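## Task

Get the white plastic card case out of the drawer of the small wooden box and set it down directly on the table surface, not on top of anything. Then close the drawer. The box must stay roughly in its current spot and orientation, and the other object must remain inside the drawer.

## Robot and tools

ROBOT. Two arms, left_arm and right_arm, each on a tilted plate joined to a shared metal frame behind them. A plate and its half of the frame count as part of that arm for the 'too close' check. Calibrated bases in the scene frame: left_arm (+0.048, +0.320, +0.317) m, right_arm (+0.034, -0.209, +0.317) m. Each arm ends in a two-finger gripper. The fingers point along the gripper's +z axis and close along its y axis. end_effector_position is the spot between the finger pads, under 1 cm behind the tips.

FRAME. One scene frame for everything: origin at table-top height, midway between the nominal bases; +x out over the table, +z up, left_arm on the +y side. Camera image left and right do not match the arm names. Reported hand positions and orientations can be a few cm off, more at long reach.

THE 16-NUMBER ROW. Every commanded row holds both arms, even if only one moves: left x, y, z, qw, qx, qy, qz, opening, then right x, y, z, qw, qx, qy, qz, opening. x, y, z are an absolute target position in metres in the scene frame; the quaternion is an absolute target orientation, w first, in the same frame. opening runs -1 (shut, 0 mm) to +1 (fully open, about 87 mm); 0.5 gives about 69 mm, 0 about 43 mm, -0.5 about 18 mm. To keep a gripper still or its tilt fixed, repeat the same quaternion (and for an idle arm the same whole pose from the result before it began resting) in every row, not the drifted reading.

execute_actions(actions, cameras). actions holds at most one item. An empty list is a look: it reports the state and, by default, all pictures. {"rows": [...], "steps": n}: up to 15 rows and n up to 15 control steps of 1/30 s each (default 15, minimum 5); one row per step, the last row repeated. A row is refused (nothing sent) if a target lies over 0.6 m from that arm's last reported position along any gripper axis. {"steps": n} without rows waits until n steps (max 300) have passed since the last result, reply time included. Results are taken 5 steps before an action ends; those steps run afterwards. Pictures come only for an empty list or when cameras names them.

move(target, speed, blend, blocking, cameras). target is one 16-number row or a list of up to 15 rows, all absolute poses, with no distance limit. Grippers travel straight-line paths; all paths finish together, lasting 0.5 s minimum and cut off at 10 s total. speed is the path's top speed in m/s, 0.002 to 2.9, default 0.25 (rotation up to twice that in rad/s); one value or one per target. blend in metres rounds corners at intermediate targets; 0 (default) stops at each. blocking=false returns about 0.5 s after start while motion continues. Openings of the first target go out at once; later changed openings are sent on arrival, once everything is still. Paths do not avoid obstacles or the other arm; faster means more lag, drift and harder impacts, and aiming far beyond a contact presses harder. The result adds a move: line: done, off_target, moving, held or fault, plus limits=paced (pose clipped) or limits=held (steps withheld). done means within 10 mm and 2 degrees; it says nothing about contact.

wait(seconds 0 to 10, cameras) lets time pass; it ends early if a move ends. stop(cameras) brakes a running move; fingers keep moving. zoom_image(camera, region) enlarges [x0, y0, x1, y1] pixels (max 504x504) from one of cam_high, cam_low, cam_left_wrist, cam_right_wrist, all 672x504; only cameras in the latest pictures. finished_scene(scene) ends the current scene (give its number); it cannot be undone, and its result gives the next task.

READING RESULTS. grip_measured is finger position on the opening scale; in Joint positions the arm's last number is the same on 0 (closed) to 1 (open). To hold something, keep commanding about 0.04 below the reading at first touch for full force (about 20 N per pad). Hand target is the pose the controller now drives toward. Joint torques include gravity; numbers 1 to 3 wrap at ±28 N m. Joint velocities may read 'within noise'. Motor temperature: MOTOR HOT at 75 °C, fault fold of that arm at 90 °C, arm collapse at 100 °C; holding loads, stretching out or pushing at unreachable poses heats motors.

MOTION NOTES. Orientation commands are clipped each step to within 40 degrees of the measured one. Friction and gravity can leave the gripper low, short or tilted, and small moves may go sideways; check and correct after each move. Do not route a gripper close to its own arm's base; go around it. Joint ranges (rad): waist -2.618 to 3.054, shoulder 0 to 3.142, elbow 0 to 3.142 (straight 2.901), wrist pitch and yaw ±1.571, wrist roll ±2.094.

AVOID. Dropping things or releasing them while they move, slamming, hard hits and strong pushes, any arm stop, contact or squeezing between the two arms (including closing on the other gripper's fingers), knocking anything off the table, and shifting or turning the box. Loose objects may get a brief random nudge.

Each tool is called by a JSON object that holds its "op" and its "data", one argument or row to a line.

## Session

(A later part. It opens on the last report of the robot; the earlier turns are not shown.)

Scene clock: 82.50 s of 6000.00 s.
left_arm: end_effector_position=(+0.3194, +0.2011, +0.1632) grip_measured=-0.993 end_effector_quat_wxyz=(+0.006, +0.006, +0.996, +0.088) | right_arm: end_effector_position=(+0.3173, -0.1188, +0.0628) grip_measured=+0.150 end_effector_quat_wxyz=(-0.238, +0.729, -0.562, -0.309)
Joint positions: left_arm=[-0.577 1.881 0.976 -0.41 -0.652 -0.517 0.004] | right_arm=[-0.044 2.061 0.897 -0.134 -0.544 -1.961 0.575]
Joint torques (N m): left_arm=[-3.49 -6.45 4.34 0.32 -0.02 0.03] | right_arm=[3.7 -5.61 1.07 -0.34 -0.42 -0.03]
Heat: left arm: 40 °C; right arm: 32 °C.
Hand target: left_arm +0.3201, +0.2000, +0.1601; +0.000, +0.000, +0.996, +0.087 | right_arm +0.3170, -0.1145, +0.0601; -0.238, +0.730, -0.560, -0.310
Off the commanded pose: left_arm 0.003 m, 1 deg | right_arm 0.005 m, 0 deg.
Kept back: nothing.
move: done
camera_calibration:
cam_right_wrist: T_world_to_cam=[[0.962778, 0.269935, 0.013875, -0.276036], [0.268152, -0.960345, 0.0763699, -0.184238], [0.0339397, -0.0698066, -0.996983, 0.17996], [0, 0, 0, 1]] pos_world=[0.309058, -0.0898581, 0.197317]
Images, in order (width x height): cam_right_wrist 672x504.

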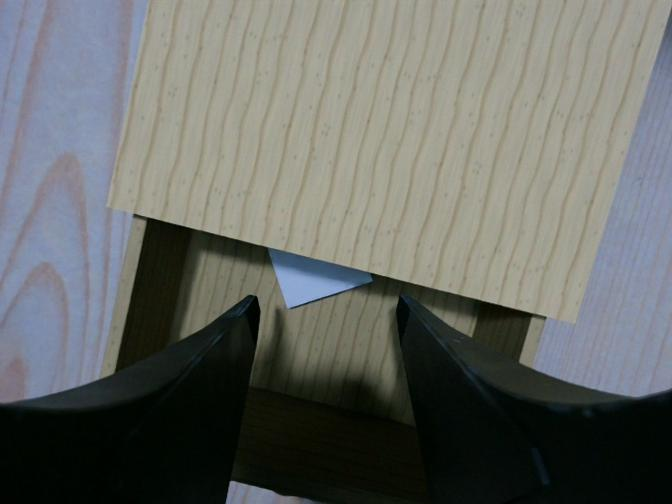

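{"op": "move", "data": {
  "target": [0.32, 0.20, 0.16, 0, 0, 0.99619, 0.08716, -1, 0.3155, -0.1100, 0.018, 0.2379, -0.7303, 0.5604, 0.3100, 0.15],
  "speed": 0.08,
  "cameras": ["cam_right_wrist"]
}}

Scene clock: 85.03 s of 6000.00 s.
left_arm: end_effector_position=(+0.3194, +0.2011, +0.1632) grip_measured=-0.993 end_effector_quat_wxyz=(+0.006, +0.006, +0.996, +0.088) | right_arm: end_effector_position=(+0.3147, -0.1105, +0.0269) grip_measured=+0.150 end_effector_quat_wxyz=(-0.234, +0.725, -0.564, -0.317)
Joint positions: left_arm=[-0.577 1.881 0.976 -0.41 -0.652 -0.517 0.004] | right_arm=[-0.045 2.216 0.985 -0.085 -0.547 -1.957 0.575]
Joint torques (N m): left_arm=[-3.47 -6.41 4.38 0.33 -0.02 0.05] | right_arm=[2.7 -4.6 0.92 -0.1 -0.44 -0.32]
Heat: left arm: 40 °C; right arm: 32 °C.
Hand target: left_arm +0.3201, +0.2000, +0.1601; +0.000, +0.000, +0.996, +0.087 | right_arm +0.3154, -0.1101, +0.0185; -0.238, +0.730, -0.560, -0.310
Off the commanded pose: left_arm 0.003 m, 1 deg | right_arm 0.009 m, 1 deg.
Kept back: nothing.
move: done
camera_calibration:
cam_right_wrist: T_world_to_cam=[[0.96309, 0.269143, -0.00440187, -0.275066], [0.268817, -0.960821, 0.0675229, -0.172887], [0.0139439, -0.0662139, -0.997708, 0.151612], [0, 0, 0, 1]] pos_world=[0.309275, -0.0820426, 0.161727]
Images, in order (width x height): cam_right_wrist 672x504.

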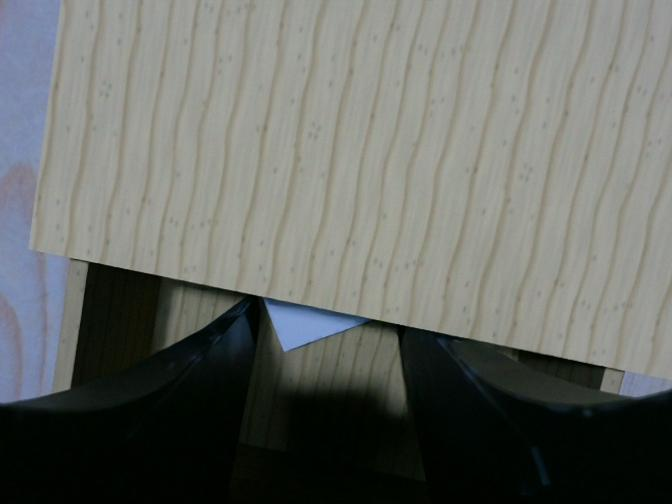

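{"op": "move", "data": {
  "target": [0.32, 0.20, 0.16, 0, 0, 0.99619, 0.08716, -1, 0.3150, -0.1095, 0.011, 0.2379, -0.7303, 0.5604, 0.3100, 0.15],
  "speed": 0.06,
  "cameras": ["cam_right_wrist"]
}}

{"op": "zoom_image", "data": {
  "camera": "cam_right_wrist",
  "region": [180, 230, 480, 455]
}}

Scene clock: 86.57 s of 6000.00 s.
left_arm: end_effector_position=(+0.3194, +0.2011, +0.1632) grip_measured=-0.993 end_effector_quat_wxyz=(+0.006, +0.006, +0.996, +0.088) | right_arm: end_effector_position=(+0.3149, -0.1070, +0.0261) grip_measured=+0.150 end_effector_quat_wxyz=(-0.241, +0.721, -0.564, -0.324)
Joint positions: left_arm=[-0.577 1.881 0.976 -0.41 -0.652 -0.517 0.004] | right_arm=[-0.045 2.229 0.996 -0.088 -0.567 -1.956 0.575]
Joint torques (N m): left_arm=[-3.49 -6.43 4.37 0.32 -0.02 0.04] | right_arm=[2.33 -3.56 1.46 -0.02 -0.21 -0.34]
Heat: left arm: 40 °C; right arm: 32 °C.
Hand target: left_arm +0.3201, +0.2000, +0.1601; +0.000, +0.000, +0.996, +0.087 | right_arm +0.3147, -0.1098, +0.0120; -0.238, +0.730, -0.560, -0.310
Off the commanded pose: left_arm 0.003 m, 1 deg | right_arm 0.015 m, 2 deg.
Kept back: nothing.
move: off_target (right_arm)
camera_calibration:
cam_right_wrist: T_world_to_cam=[[0.964682, 0.263387, -0.00407047, -0.277251], [0.263277, -0.963543, 0.0476398, -0.167567], [0.00862559, -0.0470289, -0.998856, 0.154714], [0, 0, 0, 1]] pos_world=[0.310241, -0.081158, 0.161391]
Images, in order (width x height): cam_right_wrist 672x504.

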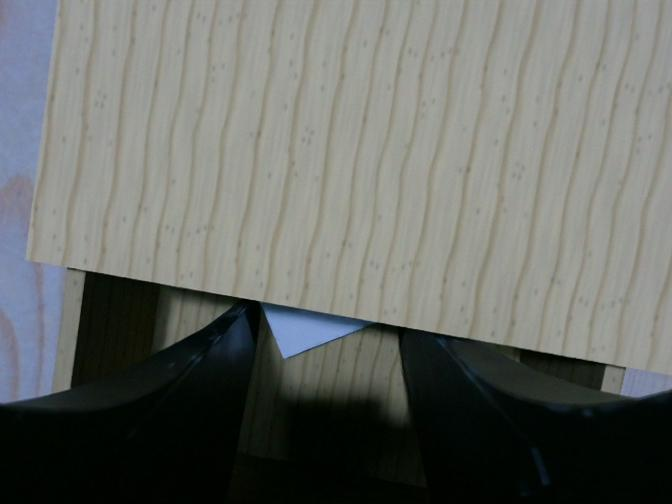

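Scaled by 1.680 from the camera's 672x504 image, which has a finer 960x720 frame.

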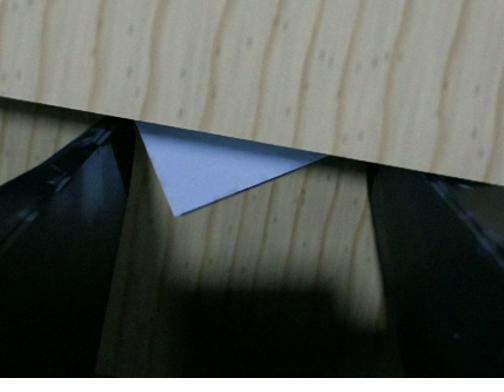

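{"op": "move", "data": {
  "target": [
    [0.32, 0.20, 0.16, 0, 0, 0.99619, 0.08716, -1, 0.3140, -0.1130, 0.022, 0.2379, -0.7303, 0.5604, 0.3100, 0.28],
    [0.32, 0.20, 0.16, 0, 0, 0.99619, 0.08716, -1, 0.3130, -0.1130, 0.010, 0.2379, -0.7303, 0.5604, 0.3100, 0.28]
  ],
  "speed": 0.06,
  "cameras": ["cam_right_wrist"]
}}

{"op": "zoom_image", "data": {
  "camera": "cam_right_wrist",
  "region": [180, 230, 480, 455]
}}

Scene clock: 88.97 s of 6000.00 s.
left_arm: end_effector_position=(+0.3194, +0.2011, +0.1632) grip_measured=-0.993 end_effector_quat_wxyz=(+0.006, +0.006, +0.996, +0.088) | right_arm: end_effector_position=(+0.3125, -0.1070, +0.0262) grip_measured=+0.280 end_effector_quat_wxyz=(-0.245, +0.717, -0.564, -0.330)
Joint positions: left_arm=[-0.577 1.881 0.976 -0.41 -0.652 -0.517 0.004] | right_arm=[-0.053 2.233 0.995 -0.092 -0.584 -1.962 0.64]
Joint torques (N m): left_arm=[-3.45 -6.42 4.38 0.33 0 0.05] | right_arm=[1.95 -3.77 1.21 0.01 -0.1 -0.4]
Heat: left arm: 40 °C; right arm: 32 °C.
Hand target: left_arm +0.3201, +0.2000, +0.1601; +0.000, +0.000, +0.996, +0.087 | right_arm +0.3128, -0.1133, +0.0112; -0.238, +0.730, -0.560, -0.311
Off the commanded pose: left_arm 0.003 m, 1 deg | right_arm 0.017 m, 3 deg.
Kept back: nothing.
move: off_target (right_arm)
camera_calibration:
cam_right_wrist: T_world_to_cam=[[0.965898, 0.25883, -0.00692893, -0.27567], [0.258917, -0.965354, 0.0324544, -0.165329], [0.0017113, -0.0331417, -0.999449, 0.158501], [0, 0, 0, 1]] pos_world=[0.308804, -0.0829959, 0.16187]
Images, in order (width x height): cam_right_wrist 672x504.

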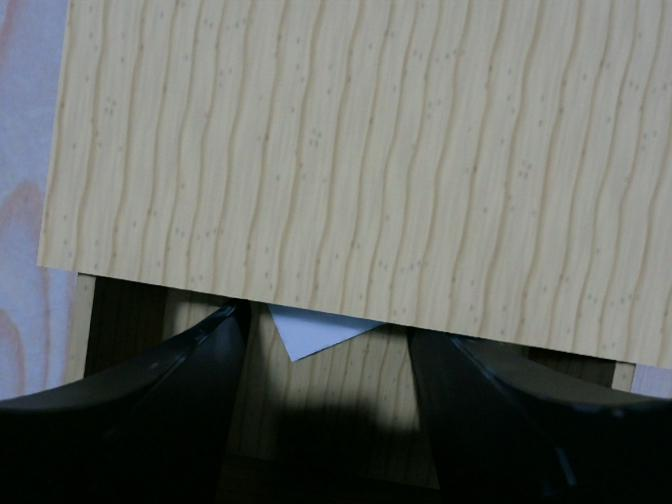

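Scaled by 1.680 from the camera's 672x504 image, which has a finer 960x720 frame.

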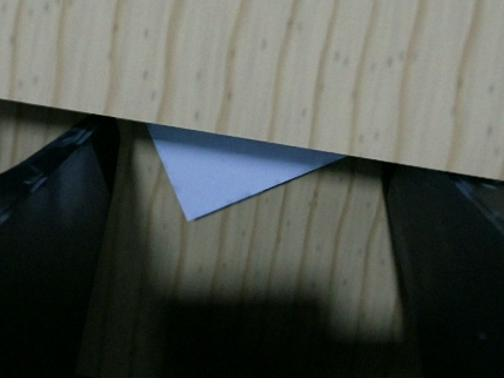

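{"op": "move", "data": {
  "target": [
    [0.32, 0.20, 0.16, 0, 0, 0.99619, 0.08716, -1, 0.3160, -0.1220, 0.045, 0.19819, -0.75013, 0.57559, 0.25829, 0.2],
    [0.32, 0.20, 0.16, 0, 0, 0.99619, 0.08716, -1, 0.3170, -0.1170, 0.012, 0.19819, -0.75013, 0.57559, 0.25829, 0.2]
  ],
  "speed": 0.08,
  "cameras": ["cam_right_wrist"]
}}

{"op": "zoom_image", "data": {
  "camera": "cam_right_wrist",
  "region": [180, 230, 480, 455]
}}

Scene clock: 95.23 s of 6000.00 s.
left_arm: end_effector_position=(+0.3194, +0.2011, +0.1632) grip_measured=-0.993 end_effector_quat_wxyz=(+0.006, +0.006, +0.996, +0.088) | right_arm: end_effector_position=(+0.3175, -0.1188, +0.0245) grip_measured=+0.200 end_effector_quat_wxyz=(-0.200, +0.747, -0.576, -0.264)
Joint positions: left_arm=[-0.577 1.881 0.976 -0.41 -0.652 -0.517 0.004] | right_arm=[-0.004 2.182 0.923 0.024 -0.411 -1.896 0.6]
Joint torques (N m): left_arm=[-3.48 -6.39 4.38 0.32 -0.01 0.04] | right_arm=[3.06 -3.29 1.81 0.1 -0.29 -0.17]
Heat: left arm: 40 °C; right arm: 32 °C.
Hand target: left_arm +0.3201, +0.2000, +0.1601; +0.000, +0.000, +0.996, +0.087 | right_arm +0.3166, -0.1172, +0.0128; -0.198, +0.750, -0.576, -0.259
Off the commanded pose: left_arm 0.003 m, 1 deg | right_arm 0.013 m, 1 deg.
Kept back: nothing.
move: off_target (right_arm)
camera_calibration:
cam_right_wrist: T_world_to_cam=[[0.961813, 0.27365, 0.00570686, -0.274873], [0.266931, -0.942402, 0.201558, -0.181917], [0.0605344, -0.192337, -0.97946, 0.118391], [0, 0, 0, 1]] pos_world=[0.305769, -0.0734496, 0.154195]
Images, in order (width x height): cam_right_wrist 672x504.

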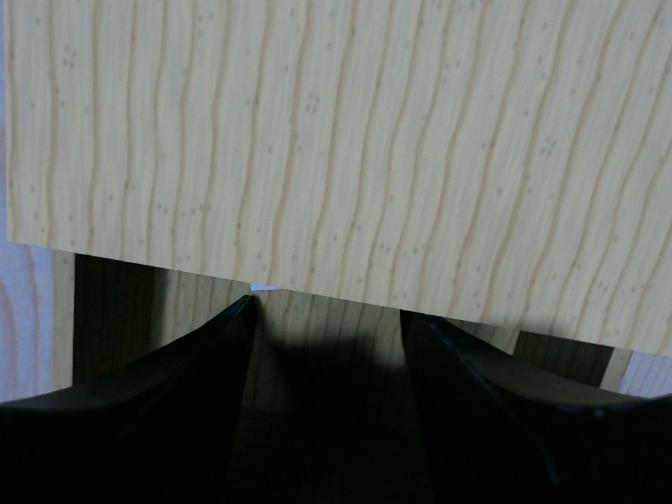

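Scaled by 1.680 from the camera's 672x504 image, which has a finer 960x720 frame.

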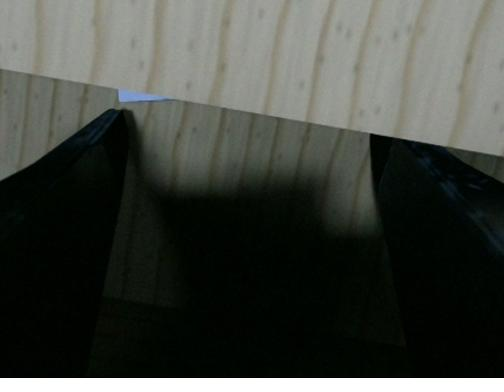

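{"op": "move", "data": {
  "target": [
    [0.32, 0.20, 0.16, 0, 0, 0.99619, 0.08716, -1, 0.3080, -0.1190, 0.035, 0.19819, -0.75013, 0.57559, 0.25829, 0.2],
    [0.32, 0.20, 0.16, 0, 0, 0.99619, 0.08716, -1, 0.3080, -0.1110, 0.016, 0.19819, -0.75013, 0.57559, 0.25829, 0.2]
  ],
  "speed": 0.08,
  "cameras": ["cam_right_wrist"]
}}

{"op": "zoom_image", "data": {
  "camera": "cam_right_wrist",
  "region": [180, 230, 480, 455]
}}

Scene clock: 98.23 s of 6000.00 s.
left_arm: end_effector_position=(+0.3194, +0.2011, +0.1632) grip_measured=-0.993 end_effector_quat_wxyz=(+0.006, +0.006, +0.996, +0.088) | right_arm: end_effector_position=(+0.3048, -0.1157, +0.0256) grip_measured=+0.200 end_effector_quat_wxyz=(-0.196, +0.748, -0.575, -0.267)
Joint positions: left_arm=[-0.577 1.881 0.976 -0.41 -0.652 -0.517 0.004] | right_arm=[0.006 2.182 0.879 0.063 -0.404 -1.888 0.6]
Joint torques (N m): left_arm=[-3.47 -6.46 4.38 0.33 -0.02 0.04] | right_arm=[4.03 -3.75 1.43 0.14 -0.29 -0.05]
Motor temperatures (°C): left_arm=[27 41 33 26 24 26 23] | right_arm=[25 32 25 27 27 27 27]
Heat: left arm: 41 °C; right arm: 32 °C.
Hand target: left_arm +0.3201, +0.2000, +0.1601; +0.000, +0.000, +0.996, +0.087 | right_arm +0.3077, -0.1112, +0.0166; -0.198, +0.750, -0.576, -0.259
Off the commanded pose: left_arm 0.003 m, 1 deg | right_arm 0.011 m, 1 deg.
Kept back: nothing.
move: off_target (right_arm)
camera_calibration:
cam_right_wrist: T_world_to_cam=[[0.960593, 0.277951, -0.00206417, -0.262355], [0.272632, -0.940711, 0.201827, -0.177413], [0.054156, -0.194436, -0.979419, 0.122462], [0, 0, 0, 1]] pos_world=[0.293753, -0.0701621, 0.155207]
Images, in order (width x height): cam_right_wrist 672x504.

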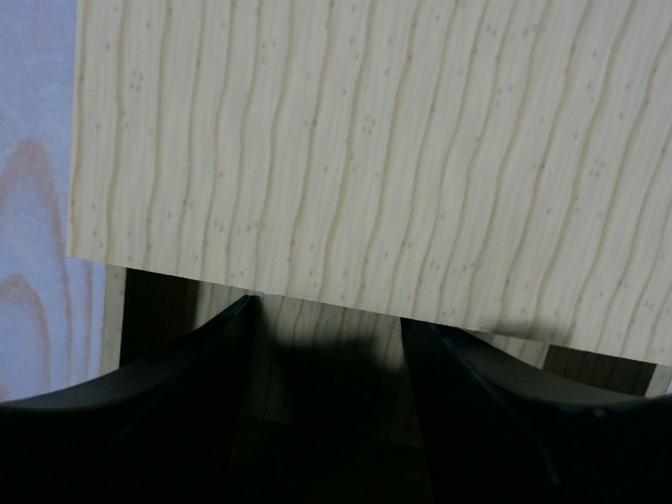

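Scaled by 1.680 from the camera's 672x504 image, which has a finer 960x720 frame.

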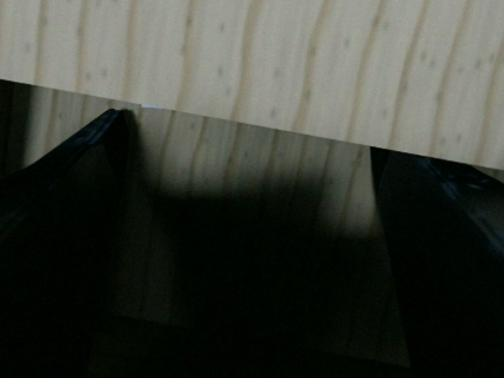

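{"op": "execute_actions", "data": {
  "actions": [],
  "cameras": ["cam_low"]
}}

{"op": "zoom_image", "data": {
  "camera": "cam_low",
  "region": [180, 120, 480, 345]
}}

Scene clock: 101.60 s of 6000.00 s.
left_arm: end_effector_position=(+0.3194, +0.2011, +0.1632) grip_measured=-0.993 end_effector_quat_wxyz=(+0.006, +0.006, +0.996, +0.088) | right_arm: end_effector_position=(+0.3048, -0.1157, +0.0256) grip_measured=+0.200 end_effector_quat_wxyz=(-0.196, +0.748, -0.575, -0.267)
Joint positions: left_arm=[-0.577 1.881 0.976 -0.41 -0.652 -0.517 0.004] | right_arm=[0.006 2.182 0.879 0.063 -0.404 -1.887 0.6]
Joint velocities: within noise
Joint torques (N m): left_arm=[-3.49 -6.43 4.37 0.33 -0.02 0.05] | right_arm=[4.15 -3.86 1.57 0.13 -0.3 -0.02]
Motor temperatures (°C): left_arm=[27 41 33 26 24 26 23] | right_arm=[25 32 25 27 27 27 27]
Heat: left arm: 41 °C; right arm: 32 °C.
Hand target: left_arm +0.3201, +0.2000, +0.1601; +0.000, +0.000, +0.996, +0.087 | right_arm +0.3077, -0.1112, +0.0166; -0.198, +0.750, -0.575, -0.259
Off the commanded pose: left_arm 0.003 m, 1 deg | right_arm 0.011 m, 1 deg.
Steps of this call (1-101: nothing new was sent). Readings (end_effector_position of left_arm | right_arm):
1: (+0.3194, +0.2011, +0.1632) | (+0.3048, -0.1157, +0.0256)
2: (+0.3194, +0.2011, +0.1632) | (+0.3048, -0.1157, +0.0256)
4: (+0.3194, +0.2011, +0.1632) | (+0.3048, -0.1157, +0.0256)
8: (+0.3194, +0.2011, +0.1632) | (+0.3048, -0.1157, +0.0256)
101: the state above
Images, in order (width x height): cam_low 672x504.

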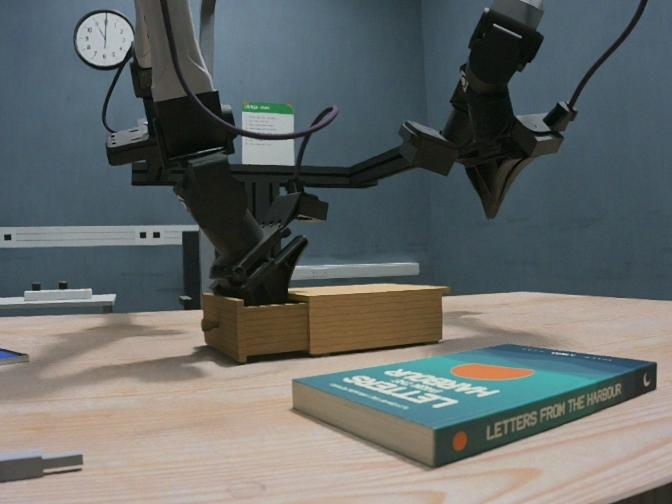

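Scaled by 1.680 from the camera's 672x504 image, which has a finer 960x720 frame.

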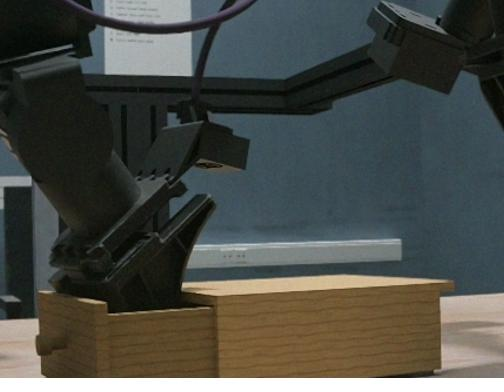

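{"op": "zoom_image", "data": {
  "camera": "cam_low",
  "region": [190, 190, 340, 302]
}}

Scaled by 3.360 from the camera's 672x504 image, which has a finer 960x720 frame.

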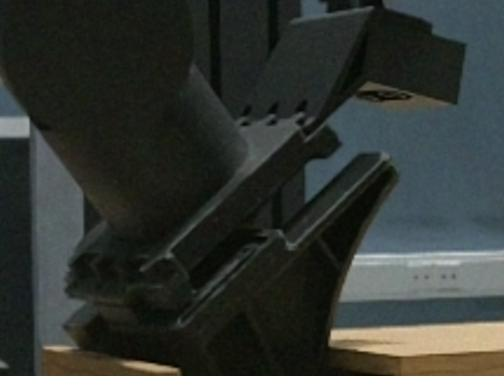

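{"op": "move", "data": {
  "target": [
    [0.32, 0.20, 0.16, 0, 0, 0.99619, 0.08716, -1, 0.3120, -0.1220, 0.045, 0.15756, -0.76632, 0.58802, 0.20533, 0.2],
    [0.32, 0.20, 0.16, 0, 0, 0.99619, 0.08716, -1, 0.3115, -0.1120, 0.018, 0.15756, -0.76632, 0.58802, 0.20533, 0.2]
  ],
  "speed": 0.08,
  "cameras": ["cam_right_wrist", "cam_low"]
}}

{"op": "zoom_image", "data": {
  "camera": "cam_right_wrist",
  "region": [180, 230, 480, 455]
}}

{"op": "zoom_image", "data": {
  "camera": "cam_low",
  "region": [190, 190, 340, 302]
}}

Scene clock: 107.80 s of 6000.00 s.
left_arm: end_effector_position=(+0.3194, +0.2011, +0.1632) grip_measured=-0.993 end_effector_quat_wxyz=(+0.006, +0.006, +0.996, +0.088) | right_arm: end_effector_position=(+0.3149, -0.1182, +0.0249) grip_measured=+0.200 end_effector_quat_wxyz=(-0.158, +0.766, -0.589, -0.204)
Joint positions: left_arm=[-0.577 1.881 0.976 -0.41 -0.652 -0.517 0.004] | right_arm=[0.078 2.164 0.847 0.159 -0.235 -1.801 0.6]
Joint torques (N m): left_arm=[-3.48 -6.41 4.37 0.33 -0.02 0.04] | right_arm=[4.52 -3.9 0.91 0.16 -0.28 -0.07]
Heat: left arm: 41 °C; right arm: 31 °C.
Hand target: left_arm +0.3201, +0.2000, +0.1601; +0.000, +0.000, +0.996, +0.087 | right_arm +0.3114, -0.1122, +0.0184; -0.158, +0.766, -0.588, -0.205
Off the commanded pose: left_arm 0.003 m, 1 deg | right_arm 0.010 m, 0 deg.
Kept back: nothing.
move: done
camera_calibration:
cam_right_wrist: T_world_to_cam=[[0.96171, 0.273855, 0.0108365, -0.272463], [0.25308, -0.902536, 0.348395, -0.175433], [0.10519, -0.332313, -0.937285, 0.0873981], [0, 0, 0, 1]] pos_world=[0.297235, -0.0546756, 0.145989]
Images, in order (width x height): cam_low 672x504, cam_right_wrist 672x504.

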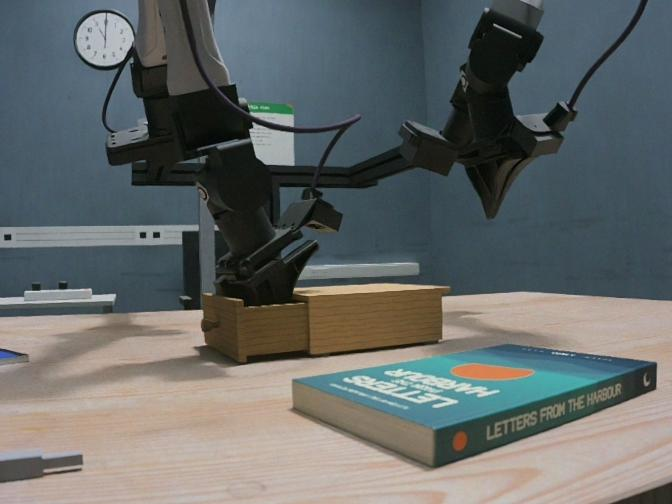

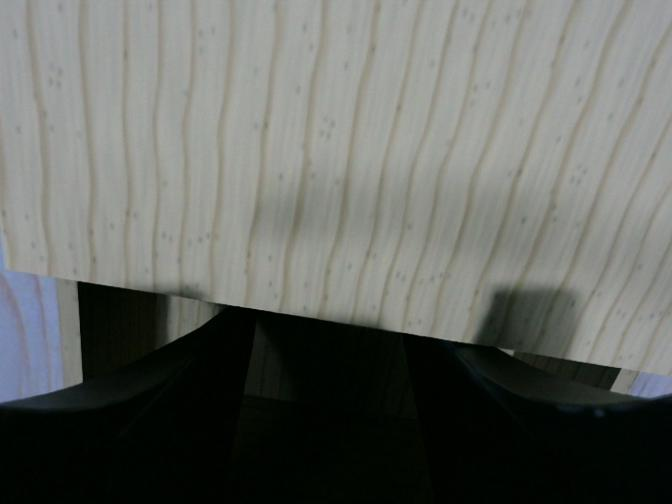

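Scaled by 1.680 from the camera's 672x504 image, which has a finer 960x720 frame.

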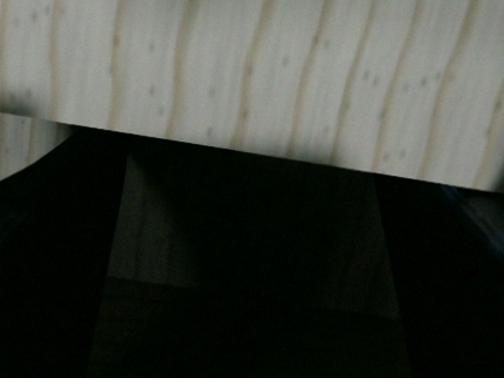

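Scaled by 3.360 from the camera's 672x504 image, which has a finer 960x720 frame.

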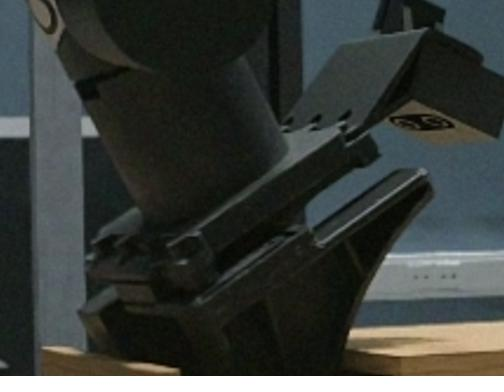

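{"op": "move", "data": {
  "target": [
    [0.32, 0.20, 0.16, 0, 0, 0.99619, 0.08716, -1, 0.3065, -0.1120, 0.026, 0.15756, -0.76632, 0.58802, 0.20533, 0.2],
    [0.32, 0.20, 0.16, 0, 0, 0.99619, 0.08716, -1, 0.3065, -0.1050, 0.012, 0.15756, -0.76632, 0.58802, 0.20533, 0.2]
  ],
  "speed": 0.06,
  "cameras": ["cam_right_wrist", "cam_low"]
}}

{"op": "zoom_image", "data": {
  "camera": "cam_low",
  "region": [190, 190, 340, 302]
}}

Scene clock: 108.87 s of 6000.00 s.
left_arm: end_effector_position=(+0.3194, +0.2011, +0.1632) grip_measured=-0.993 end_effector_quat_wxyz=(+0.006, +0.006, +0.996, +0.088) | right_arm: end_effector_position=(+0.3143, -0.1176, +0.0243) grip_measured=+0.200 end_effector_quat_wxyz=(-0.159, +0.764, -0.594, -0.197)
Joint positions: left_arm=[-0.577 1.881 0.976 -0.41 -0.652 -0.517 0.004] | right_arm=[0.085 2.167 0.833 0.192 -0.225 -1.785 0.6]
Joint torques (N m): left_arm=[-3.49 -6.43 4.38 0.32 -0.02 0.05] | right_arm=[5.61 -1.73 1.89 0.23 -0.35 -0.05]
Heat: left arm: 41 °C; right arm: 31 °C.
Hand target: left_arm +0.3201, +0.2000, +0.1601; +0.000, +0.000, +0.996, +0.087 | right_arm +0.3059, -0.1057, +0.0134; -0.157, +0.766, -0.588, -0.205
Off the commanded pose: left_arm 0.003 m, 1 deg | right_arm 0.019 m, 1 deg.
Kept back: nothing.
move: off_target (right_arm)
camera_calibration:
cam_right_wrist: T_world_to_cam=[[0.964712, 0.262724, 0.0175238, -0.274465], [0.239211, -0.902297, 0.358661, -0.170278], [0.11004, -0.341813, -0.933303, 0.0843567], [0, 0, 0, 1]] pos_world=[0.29623, -0.0526989, 0.144612]
Images, in order (width x height): cam_low 672x504, cam_right_wrist 672x504.

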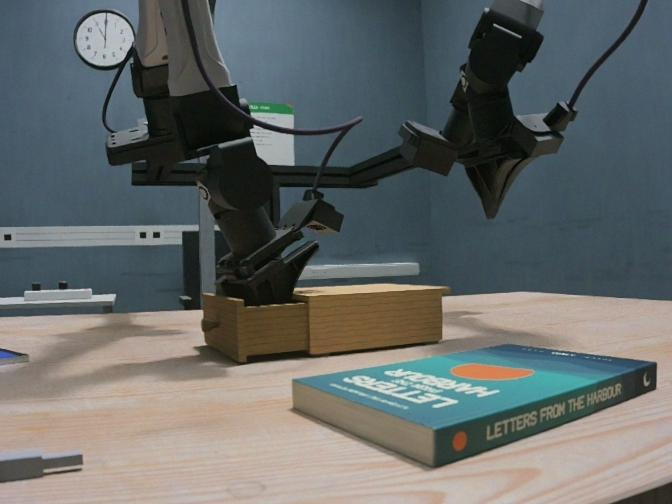

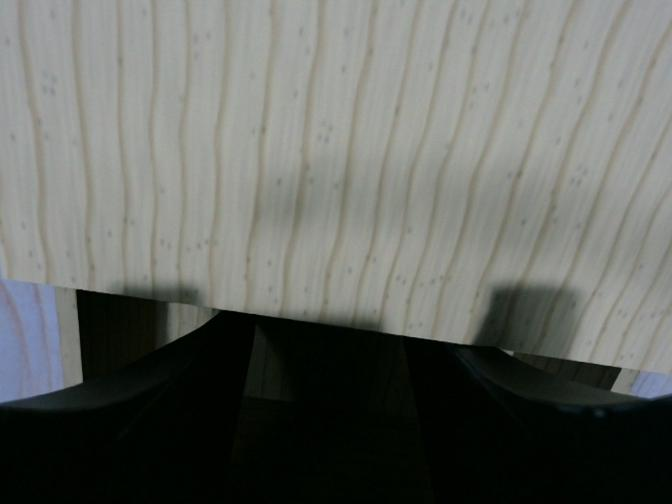

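Scaled by 3.360 from the camera's 672x504 image, which has a finer 960x720 frame.

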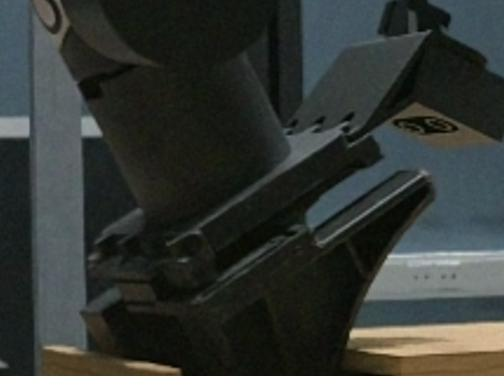

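{"op": "move", "data": {
  "target": [0.32, 0.20, 0.16, 0, 0, 0.99619, 0.08716, -1, 0.3065, -0.1220, 0.045, 0.20125, -0.69367, 0.65827, 0.21208, 0.22],
  "speed": 0.12,
  "cameras": ["cam_right_wrist"]
}}

{"op": "zoom_image", "data": {
  "camera": "cam_right_wrist",
  "region": [180, 230, 480, 455]
}}

Scene clock: 111.00 s of 6000.00 s.
left_arm: end_effector_position=(+0.3194, +0.2011, +0.1632) grip_measured=-0.993 end_effector_quat_wxyz=(+0.006, +0.006, +0.996, +0.088) | right_arm: end_effector_position=(+0.2926, -0.1207, +0.0376) grip_measured=+0.220 end_effector_quat_wxyz=(-0.181, +0.701, -0.653, -0.222)
Joint positions: left_arm=[-0.577 1.881 0.976 -0.41 -0.652 -0.517 0.004] | right_arm=[0.046 2.118 0.714 0.289 -0.318 -1.647 0.61]
Joint torques (N m): left_arm=[-3.51 -6.41 4.36 0.32 -0.02 0.04] | right_arm=[2.26 -8.9 -1.31 0.13 -0.57 -0.05]
Heat: left arm: 41 °C; right arm: 31 °C.
Hand target: left_arm +0.3201, +0.2000, +0.1601; +0.000, +0.000, +0.996, +0.087 | right_arm +0.3063, -0.1220, +0.0447; -0.201, +0.694, -0.658, -0.212
Off the commanded pose: left_arm 0.003 m, 1 deg | right_arm 0.016 m, 3 deg.
Kept back: nothing.
move: off_target (right_arm)
camera_calibration:
cam_right_wrist: T_world_to_cam=[[0.994674, 0.0995181, -0.0268399, -0.2798], [0.103008, -0.950427, 0.29339, -0.136131], [0.00368831, -0.294592, -0.955616, 0.135779], [0, 0, 0, 1]] pos_world=[0.291831, -0.0615382, 0.162183]
Images, in order (width x height): cam_right_wrist 672x504.

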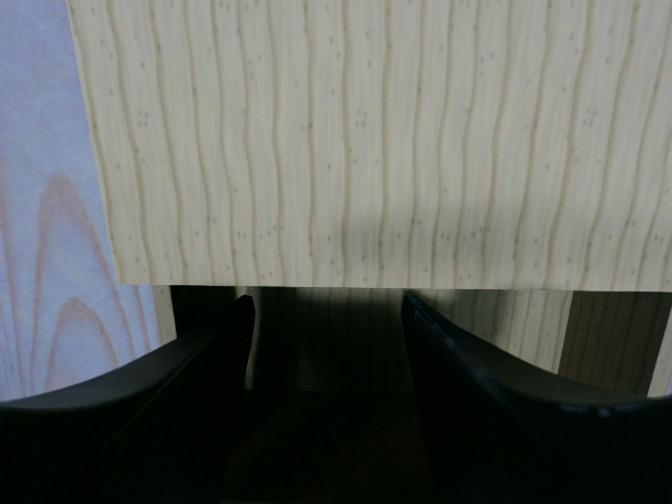

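Scaled by 1.680 from the camera's 672x504 image, which has a finer 960x720 frame.

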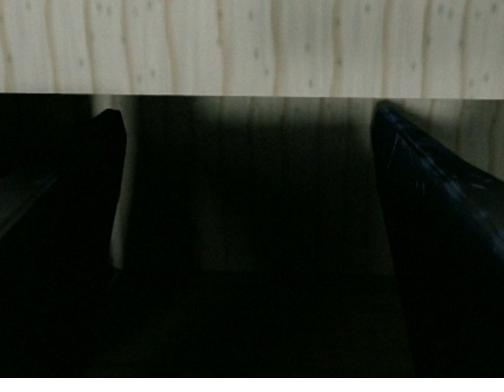

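{"op": "move", "data": {
  "target": [
    [0.32, 0.20, 0.16, 0, 0, 0.99619, 0.08716, -1, 0.3100, -0.150, 0.09, 0.3236, -0.6327, 0.6217, 0.3293, 0.22],
    [0.32, 0.20, 0.16, 0, 0, 0.99619, 0.08716, -1, 0.3150, -0.2000, 0.15, 0.4305, -0.5610, 0.5610, 0.4305, 0.22]
  ],
  "speed": 0.3,
  "cameras": ["cam_right_wrist"]
}}

{"op": "zoom_image", "data": {
  "camera": "cam_right_wrist",
  "region": [150, 130, 500, 360]
}}

Scene clock: 113.40 s of 6000.00 s.
left_arm: end_effector_position=(+0.3194, +0.2011, +0.1632) grip_measured=-0.993 end_effector_quat_wxyz=(+0.006, +0.006, +0.996, +0.088) | right_arm: end_effector_position=(+0.3043, -0.1962, +0.1403) grip_measured=+0.220 end_effector_quat_wxyz=(-0.363, +0.525, -0.676, -0.368)
Joint positions: left_arm=[-0.577 1.881 0.976 -0.41 -0.652 -0.517 0.004] | right_arm=[-0.466 1.85 0.807 -0.488 -1.015 -2.072 0.61]
Joint torques (N m): left_arm=[-3.52 -6.42 4.36 0.32 -0.03 0.04] | right_arm=[0.18 -9.48 1.54 -0.9 -0.59 -0.3]
Heat: left arm: 41 °C; right arm: 32 °C.
Hand target: left_arm +0.3201, +0.2000, +0.1601; +0.000, +0.000, +0.996, +0.087 | right_arm +0.3150, -0.1992, +0.1496; +0.377, -0.531, +0.670, +0.356
Off the commanded pose: left_arm 0.003 m, 1 deg | right_arm 0.015 m, 17 deg.
joint sent to its limit (right arm) — joint 6 (wrist roll), lower limit.
Kept back: nothing.
move: off_target (right_arm)
camera_calibration:
cam_right_wrist: T_world_to_cam=[[0.980802, -0.167875, -0.0992228, -0.319202], [-0.185066, -0.961683, -0.20228, -0.0842682], [-0.0614631, 0.21676, -0.974288, 0.334466], [0, 0, 0, 1]] pos_world=[0.318036, -0.207124, 0.277149]
Images, in order (width x height): cam_right_wrist 672x504.

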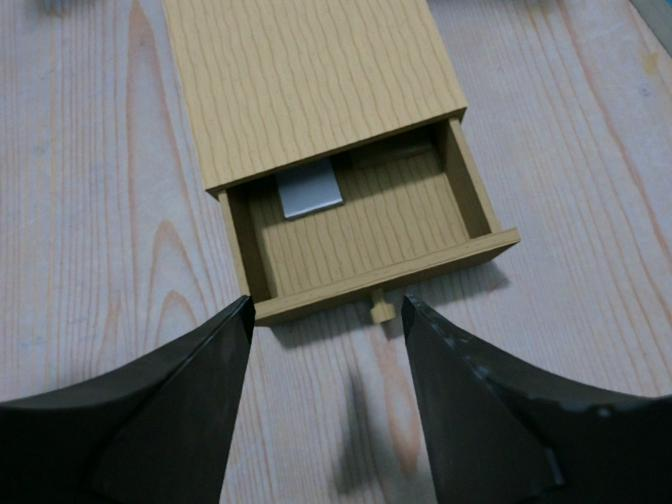

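Scaled by 1.440 from the camera's 672x504 image, which has a finer 960x720 frame.

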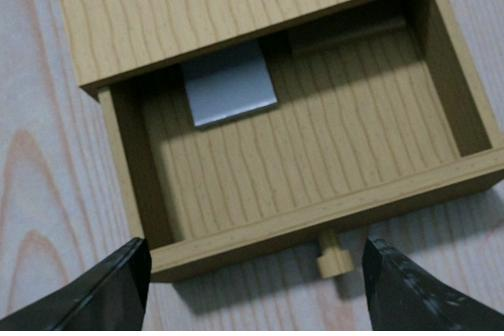

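{"op": "move", "data": {
  "target": [
    [0.32, 0.20, 0.16, 0, 0, 0.99619, 0.08716, -1, 0.2980, -0.1400, 0.09, 0.20493, -0.68208, 0.67028, 0.20853, 0.15],
    [0.32, 0.20, 0.16, 0, 0, 0.99619, 0.08716, -1, 0.2960, -0.1180, 0.050, 0.20493, -0.68208, 0.67028, 0.20853, 0.15]
  ],
  "speed": [0.25, 0.12],
  "cameras": ["cam_right_wrist"]
}}

{"op": "zoom_image", "data": {
  "camera": "cam_right_wrist",
  "region": [180, 230, 480, 455]
}}

Scene clock: 117.10 s of 6000.00 s.
left_arm: end_effector_position=(+0.3194, +0.2011, +0.1632) grip_measured=-0.993 end_effector_quat_wxyz=(+0.006, +0.006, +0.996, +0.088) | right_arm: end_effector_position=(+0.2957, -0.1224, +0.0524) grip_measured=+0.150 end_effector_quat_wxyz=(-0.203, +0.682, -0.671, -0.209)
Joint positions: left_arm=[-0.577 1.881 0.976 -0.41 -0.652 -0.517 0.004] | right_arm=[0.044 2.054 0.638 0.367 -0.334 -1.592 0.575]
Joint torques (N m): left_arm=[-3.45 -6.41 4.38 0.32 -0.02 0.04] | right_arm=[3.86 -4.72 0.16 0.29 -0.41 -0.02]
Heat: left arm: 41 °C; right arm: 32 °C.
Hand target: left_arm +0.3201, +0.2000, +0.1601; +0.000, +0.000, +0.996, +0.087 | right_arm +0.2959, -0.1181, +0.0501; -0.205, +0.682, -0.670, -0.209
Off the commanded pose: left_arm 0.003 m, 1 deg | right_arm 0.005 m, 0 deg.
Kept back: nothing.
move: done
camera_calibration:
cam_right_wrist: T_world_to_cam=[[0.999353, 0.0353094, 0.00681615, -0.293302], [0.0319322, -0.958473, 0.283391, -0.121884], [0.0165395, -0.28299, -0.95898, 0.147203], [0, 0, 0, 1]] pos_world=[0.294569, -0.0648088, 0.177705]
Images, in order (width x height): cam_right_wrist 672x504.

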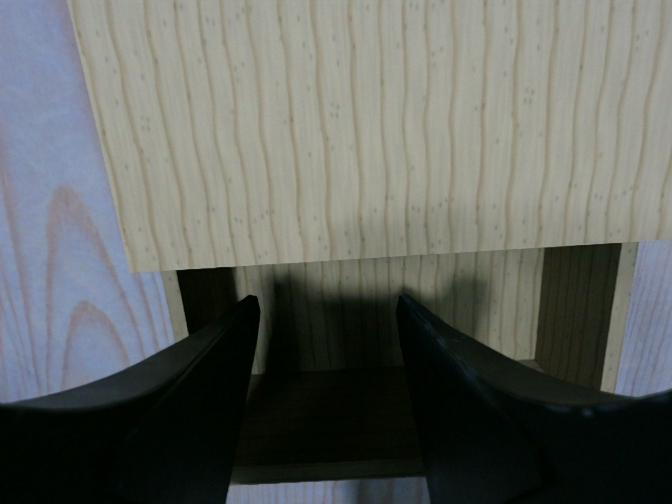

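Scaled by 1.680 from the camera's 672x504 image, which has a finer 960x720 frame.

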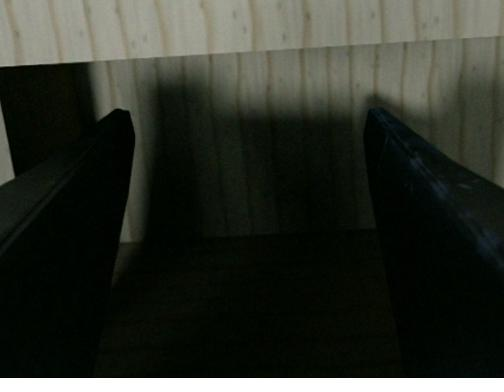

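{"op": "move", "data": {
  "target": [
    [0.32, 0.20, 0.16, 0, 0, 0.99619, 0.08716, -1, 0.2945, -0.1160, 0.040, 0.20493, -0.68208, 0.67028, 0.20853, 0.25],
    [0.32, 0.20, 0.16, 0, 0, 0.99619, 0.08716, -1, 0.2945, -0.1055, 0.012, 0.20493, -0.68208, 0.67028, 0.20853, 0.25]
  ],
  "speed": 0.08,
  "cameras": ["cam_right_wrist", "cam_low"]
}}

{"op": "zoom_image", "data": {
  "camera": "cam_right_wrist",
  "region": [180, 230, 480, 455]
}}

{"op": "zoom_image", "data": {
  "camera": "cam_low",
  "region": [190, 190, 340, 302]
}}

Scene clock: 119.63 s of 6000.00 s.
left_arm: end_effector_position=(+0.3194, +0.2011, +0.1632) grip_measured=-0.993 end_effector_quat_wxyz=(+0.006, +0.006, +0.996, +0.088) | right_arm: end_effector_position=(+0.2977, -0.1131, +0.0232) grip_measured=+0.250 end_effector_quat_wxyz=(-0.206, +0.683, -0.670, -0.206)
Joint positions: left_arm=[-0.577 1.881 0.976 -0.41 -0.652 -0.517 0.004] | right_arm=[0.048 2.198 0.711 0.447 -0.333 -1.591 0.625]
Joint torques (N m): left_arm=[-3.45 -6.43 4.42 0.34 -0.02 0.05] | right_arm=[4.44 -1.83 1.47 0.44 -0.32 0.02]
Heat: left arm: 41 °C; right arm: 32 °C.
Hand target: left_arm +0.3201, +0.2000, +0.1601; +0.000, +0.000, +0.996, +0.087 | right_arm +0.2941, -0.1059, +0.0129; -0.205, +0.682, -0.670, -0.209
Off the commanded pose: left_arm 0.003 m, 1 deg | right_arm 0.014 m, 0 deg.
Kept back: nothing.
move: off_target (right_arm)
camera_calibration:
cam_right_wrist: T_world_to_cam=[[0.999243, 0.0355183, 0.0158482, -0.295554], [0.0295984, -0.958785, 0.282585, -0.104114], [0.025232, -0.281903, -0.959111, 0.119261], [0, 0, 0, 1]] pos_world=[0.295402, -0.055705, 0.14849]
Images, in order (width x height): cam_low 672x504, cam_right_wrist 672x504.

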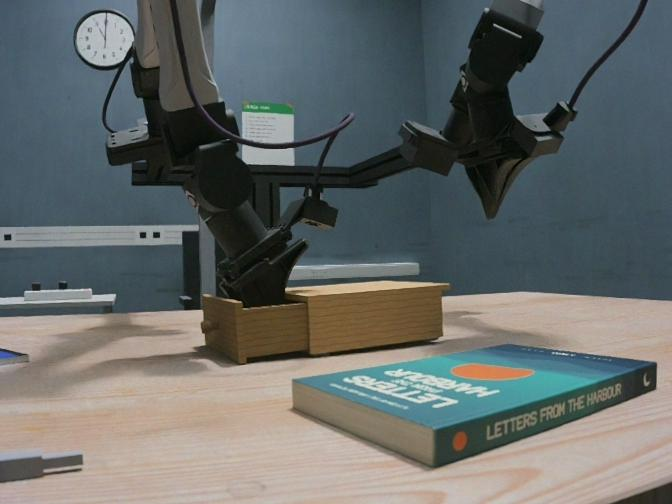

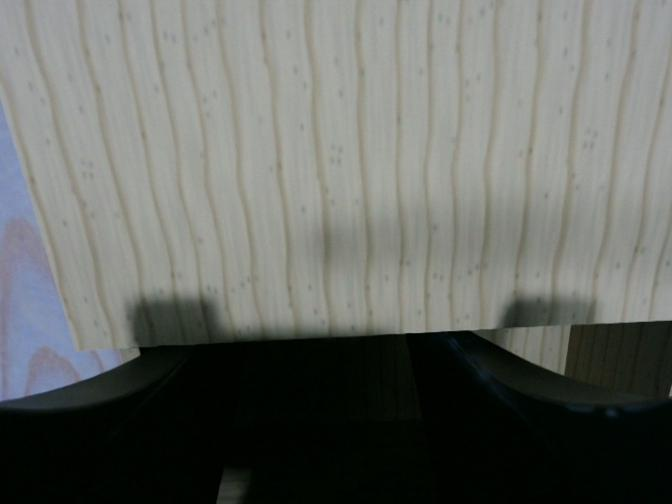

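Scaled by 1.680 from the camera's 672x504 image, which has a finer 960x720 frame.

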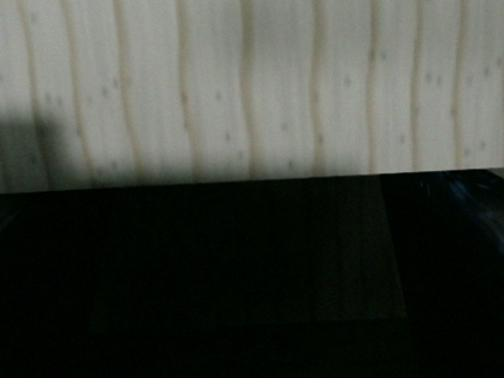

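Scaled by 3.360 from the camera's 672x504 image, which has a finer 960x720 frame.

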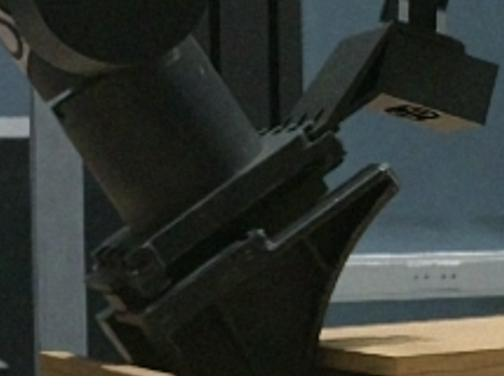

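{"op": "move", "data": {
  "target": [0.32, 0.20, 0.16, 0, 0, 0.99619, 0.08716, -1, 0.2955, -0.1075, 0.016, 0.20493, -0.68208, 0.67028, 0.20853, -0.25],
  "speed": 0.08,
  "cameras": ["cam_right_wrist"]
}}

{"op": "zoom_image", "data": {
  "camera": "cam_right_wrist",
  "region": [180, 280, 480, 504]
}}

Scene clock: 120.80 s of 6000.00 s.
left_arm: end_effector_position=(+0.3194, +0.2011, +0.1632) grip_measured=-0.993 end_effector_quat_wxyz=(+0.006, +0.006, +0.996, +0.088) | right_arm: end_effector_position=(+0.3003, -0.1106, +0.0239) grip_measured=-0.249 end_effector_quat_wxyz=(-0.213, +0.683, -0.667, -0.206)
Joint positions: left_arm=[-0.577 1.881 0.976 -0.41 -0.652 -0.517 0.004] | right_arm=[0.052 2.198 0.713 0.454 -0.34 -1.592 0.375]
Joint torques (N m): left_arm=[-3.51 -6.45 4.4 0.33 -0.02 0.04] | right_arm=[3.85 -3.28 0.7 0.27 -0.28 -0.04]
Heat: left arm: 41 °C; right arm: 32 °C.
Hand target: left_arm +0.3201, +0.2000, +0.1601; +0.000, +0.000, +0.996, +0.087 | right_arm +0.2953, -0.1077, +0.0164; -0.205, +0.682, -0.670, -0.209
Off the commanded pose: left_arm 0.003 m, 1 deg | right_arm 0.010 m, 1 deg.
Kept back: nothing.
move: done
camera_calibration:
cam_right_wrist: T_world_to_cam=[[0.998991, 0.0368843, 0.0256061, -0.298274], [0.0284621, -0.961247, 0.274214, -0.101681], [0.034728, -0.273209, -0.961328, 0.118829], [0, 0, 0, 1]] pos_world=[0.296741, -0.0542743, 0.149753]
Images, in order (width x height): cam_right_wrist 672x504.

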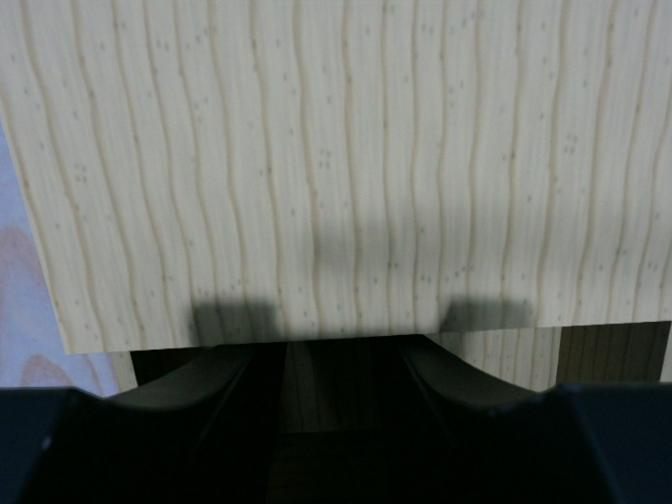

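Scaled by 1.680 from the camera's 672x504 image, which has a finer 960x720 frame.

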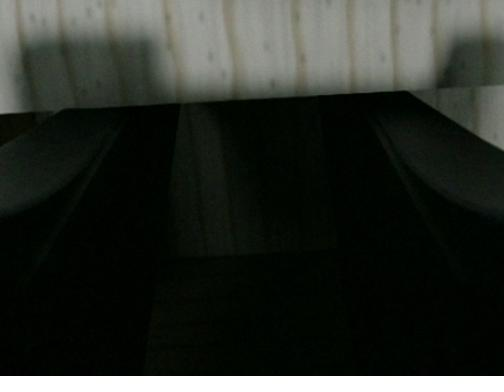

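{"op": "move", "data": {
  "target": [
    [0.32, 0.20, 0.16, 0, 0, 0.99619, 0.08716, -1, 0.3000, -0.1300, 0.06, 0.20493, -0.68208, 0.67028, 0.20853, 0.0],
    [0.32, 0.20, 0.16, 0, 0, 0.99619, 0.08716, -1, 0.3000, -0.1700, 0.10, 0.3236, -0.6327, 0.6217, 0.3293, 0.0]
  ],
  "speed": 0.3,
  "blend": 0.03,
  "cameras": ["cam_right_wrist", "cam_high"]
}}

{"op": "zoom_image", "data": {
  "camera": "cam_right_wrist",
  "region": [150, 130, 500, 360]
}}

{"op": "zoom_image", "data": {
  "camera": "cam_high",
  "region": [250, 250, 500, 440]
}}

Scene clock: 123.60 s of 6000.00 s.
left_arm: end_effector_position=(+0.3194, +0.2011, +0.1632) grip_measured=-0.993 end_effector_quat_wxyz=(+0.006, +0.006, +0.996, +0.088) | right_arm: end_effector_position=(+0.2961, -0.1696, +0.0959) grip_measured=+0.000 end_effector_quat_wxyz=(-0.314, +0.635, -0.625, -0.329)
Joint positions: left_arm=[-0.577 1.881 0.976 -0.41 -0.652 -0.517 0.004] | right_arm=[-0.307 1.938 0.76 -0.202 -0.807 -2.051 0.5]
Joint torques (N m): left_arm=[-3.45 -6.43 4.41 0.32 -0.02 0.05] | right_arm=[0.42 -7.02 0.65 -0.67 -0.69 -0.27]
Heat: left arm: 41 °C; right arm: 32 °C.
Hand target: left_arm +0.3201, +0.2000, +0.1601; +0.000, +0.000, +0.996, +0.087 | right_arm +0.3000, -0.1701, +0.0999; -0.324, +0.633, -0.622, -0.329
Off the commanded pose: left_arm 0.003 m, 1 deg | right_arm 0.006 m, 1 deg.
Kept back: nothing.
move: done; blend cut to 0.0246 m at target 1
camera_calibration:
cam_right_wrist: T_world_to_cam=[[0.999352, 0.0358625, 0.00310819, -0.291947], [0.0359891, -0.99721, -0.0654048, -0.153798], [0.000753941, 0.0654742, -0.997854, 0.242985], [0, 0, 0, 1]] pos_world=[0.297109, -0.158808, 0.233312]
Images, in order (width x height): cam_high 672x504, cam_right_wrist 672x504.

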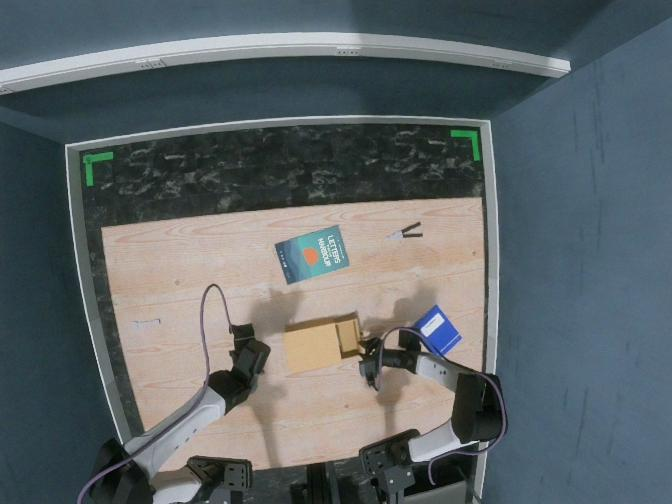

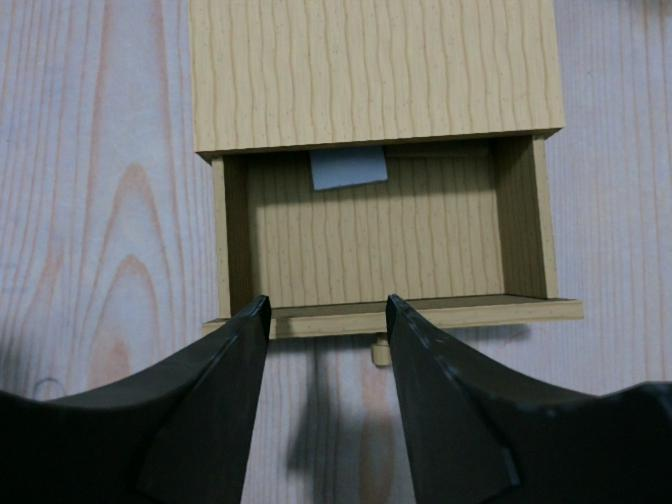

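Scaled by 1.440 from the camera's 672x504 image, which has a finer 960x720 frame.

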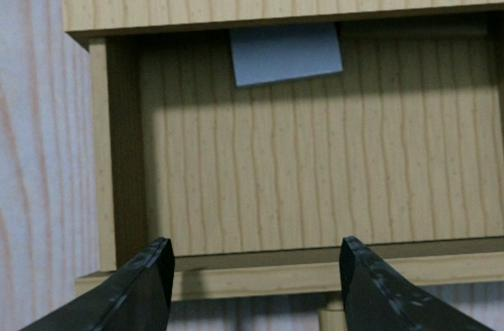

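Scaled by 2.016 from the camera's 672x504 image, which has a finer 960x720 frame.

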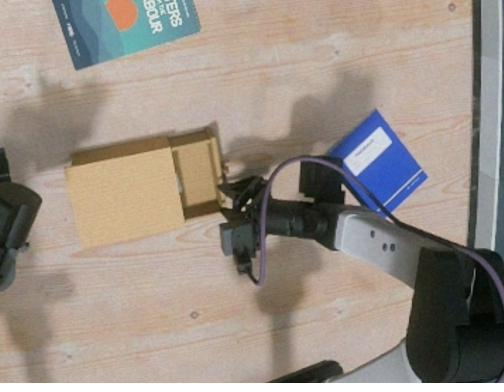

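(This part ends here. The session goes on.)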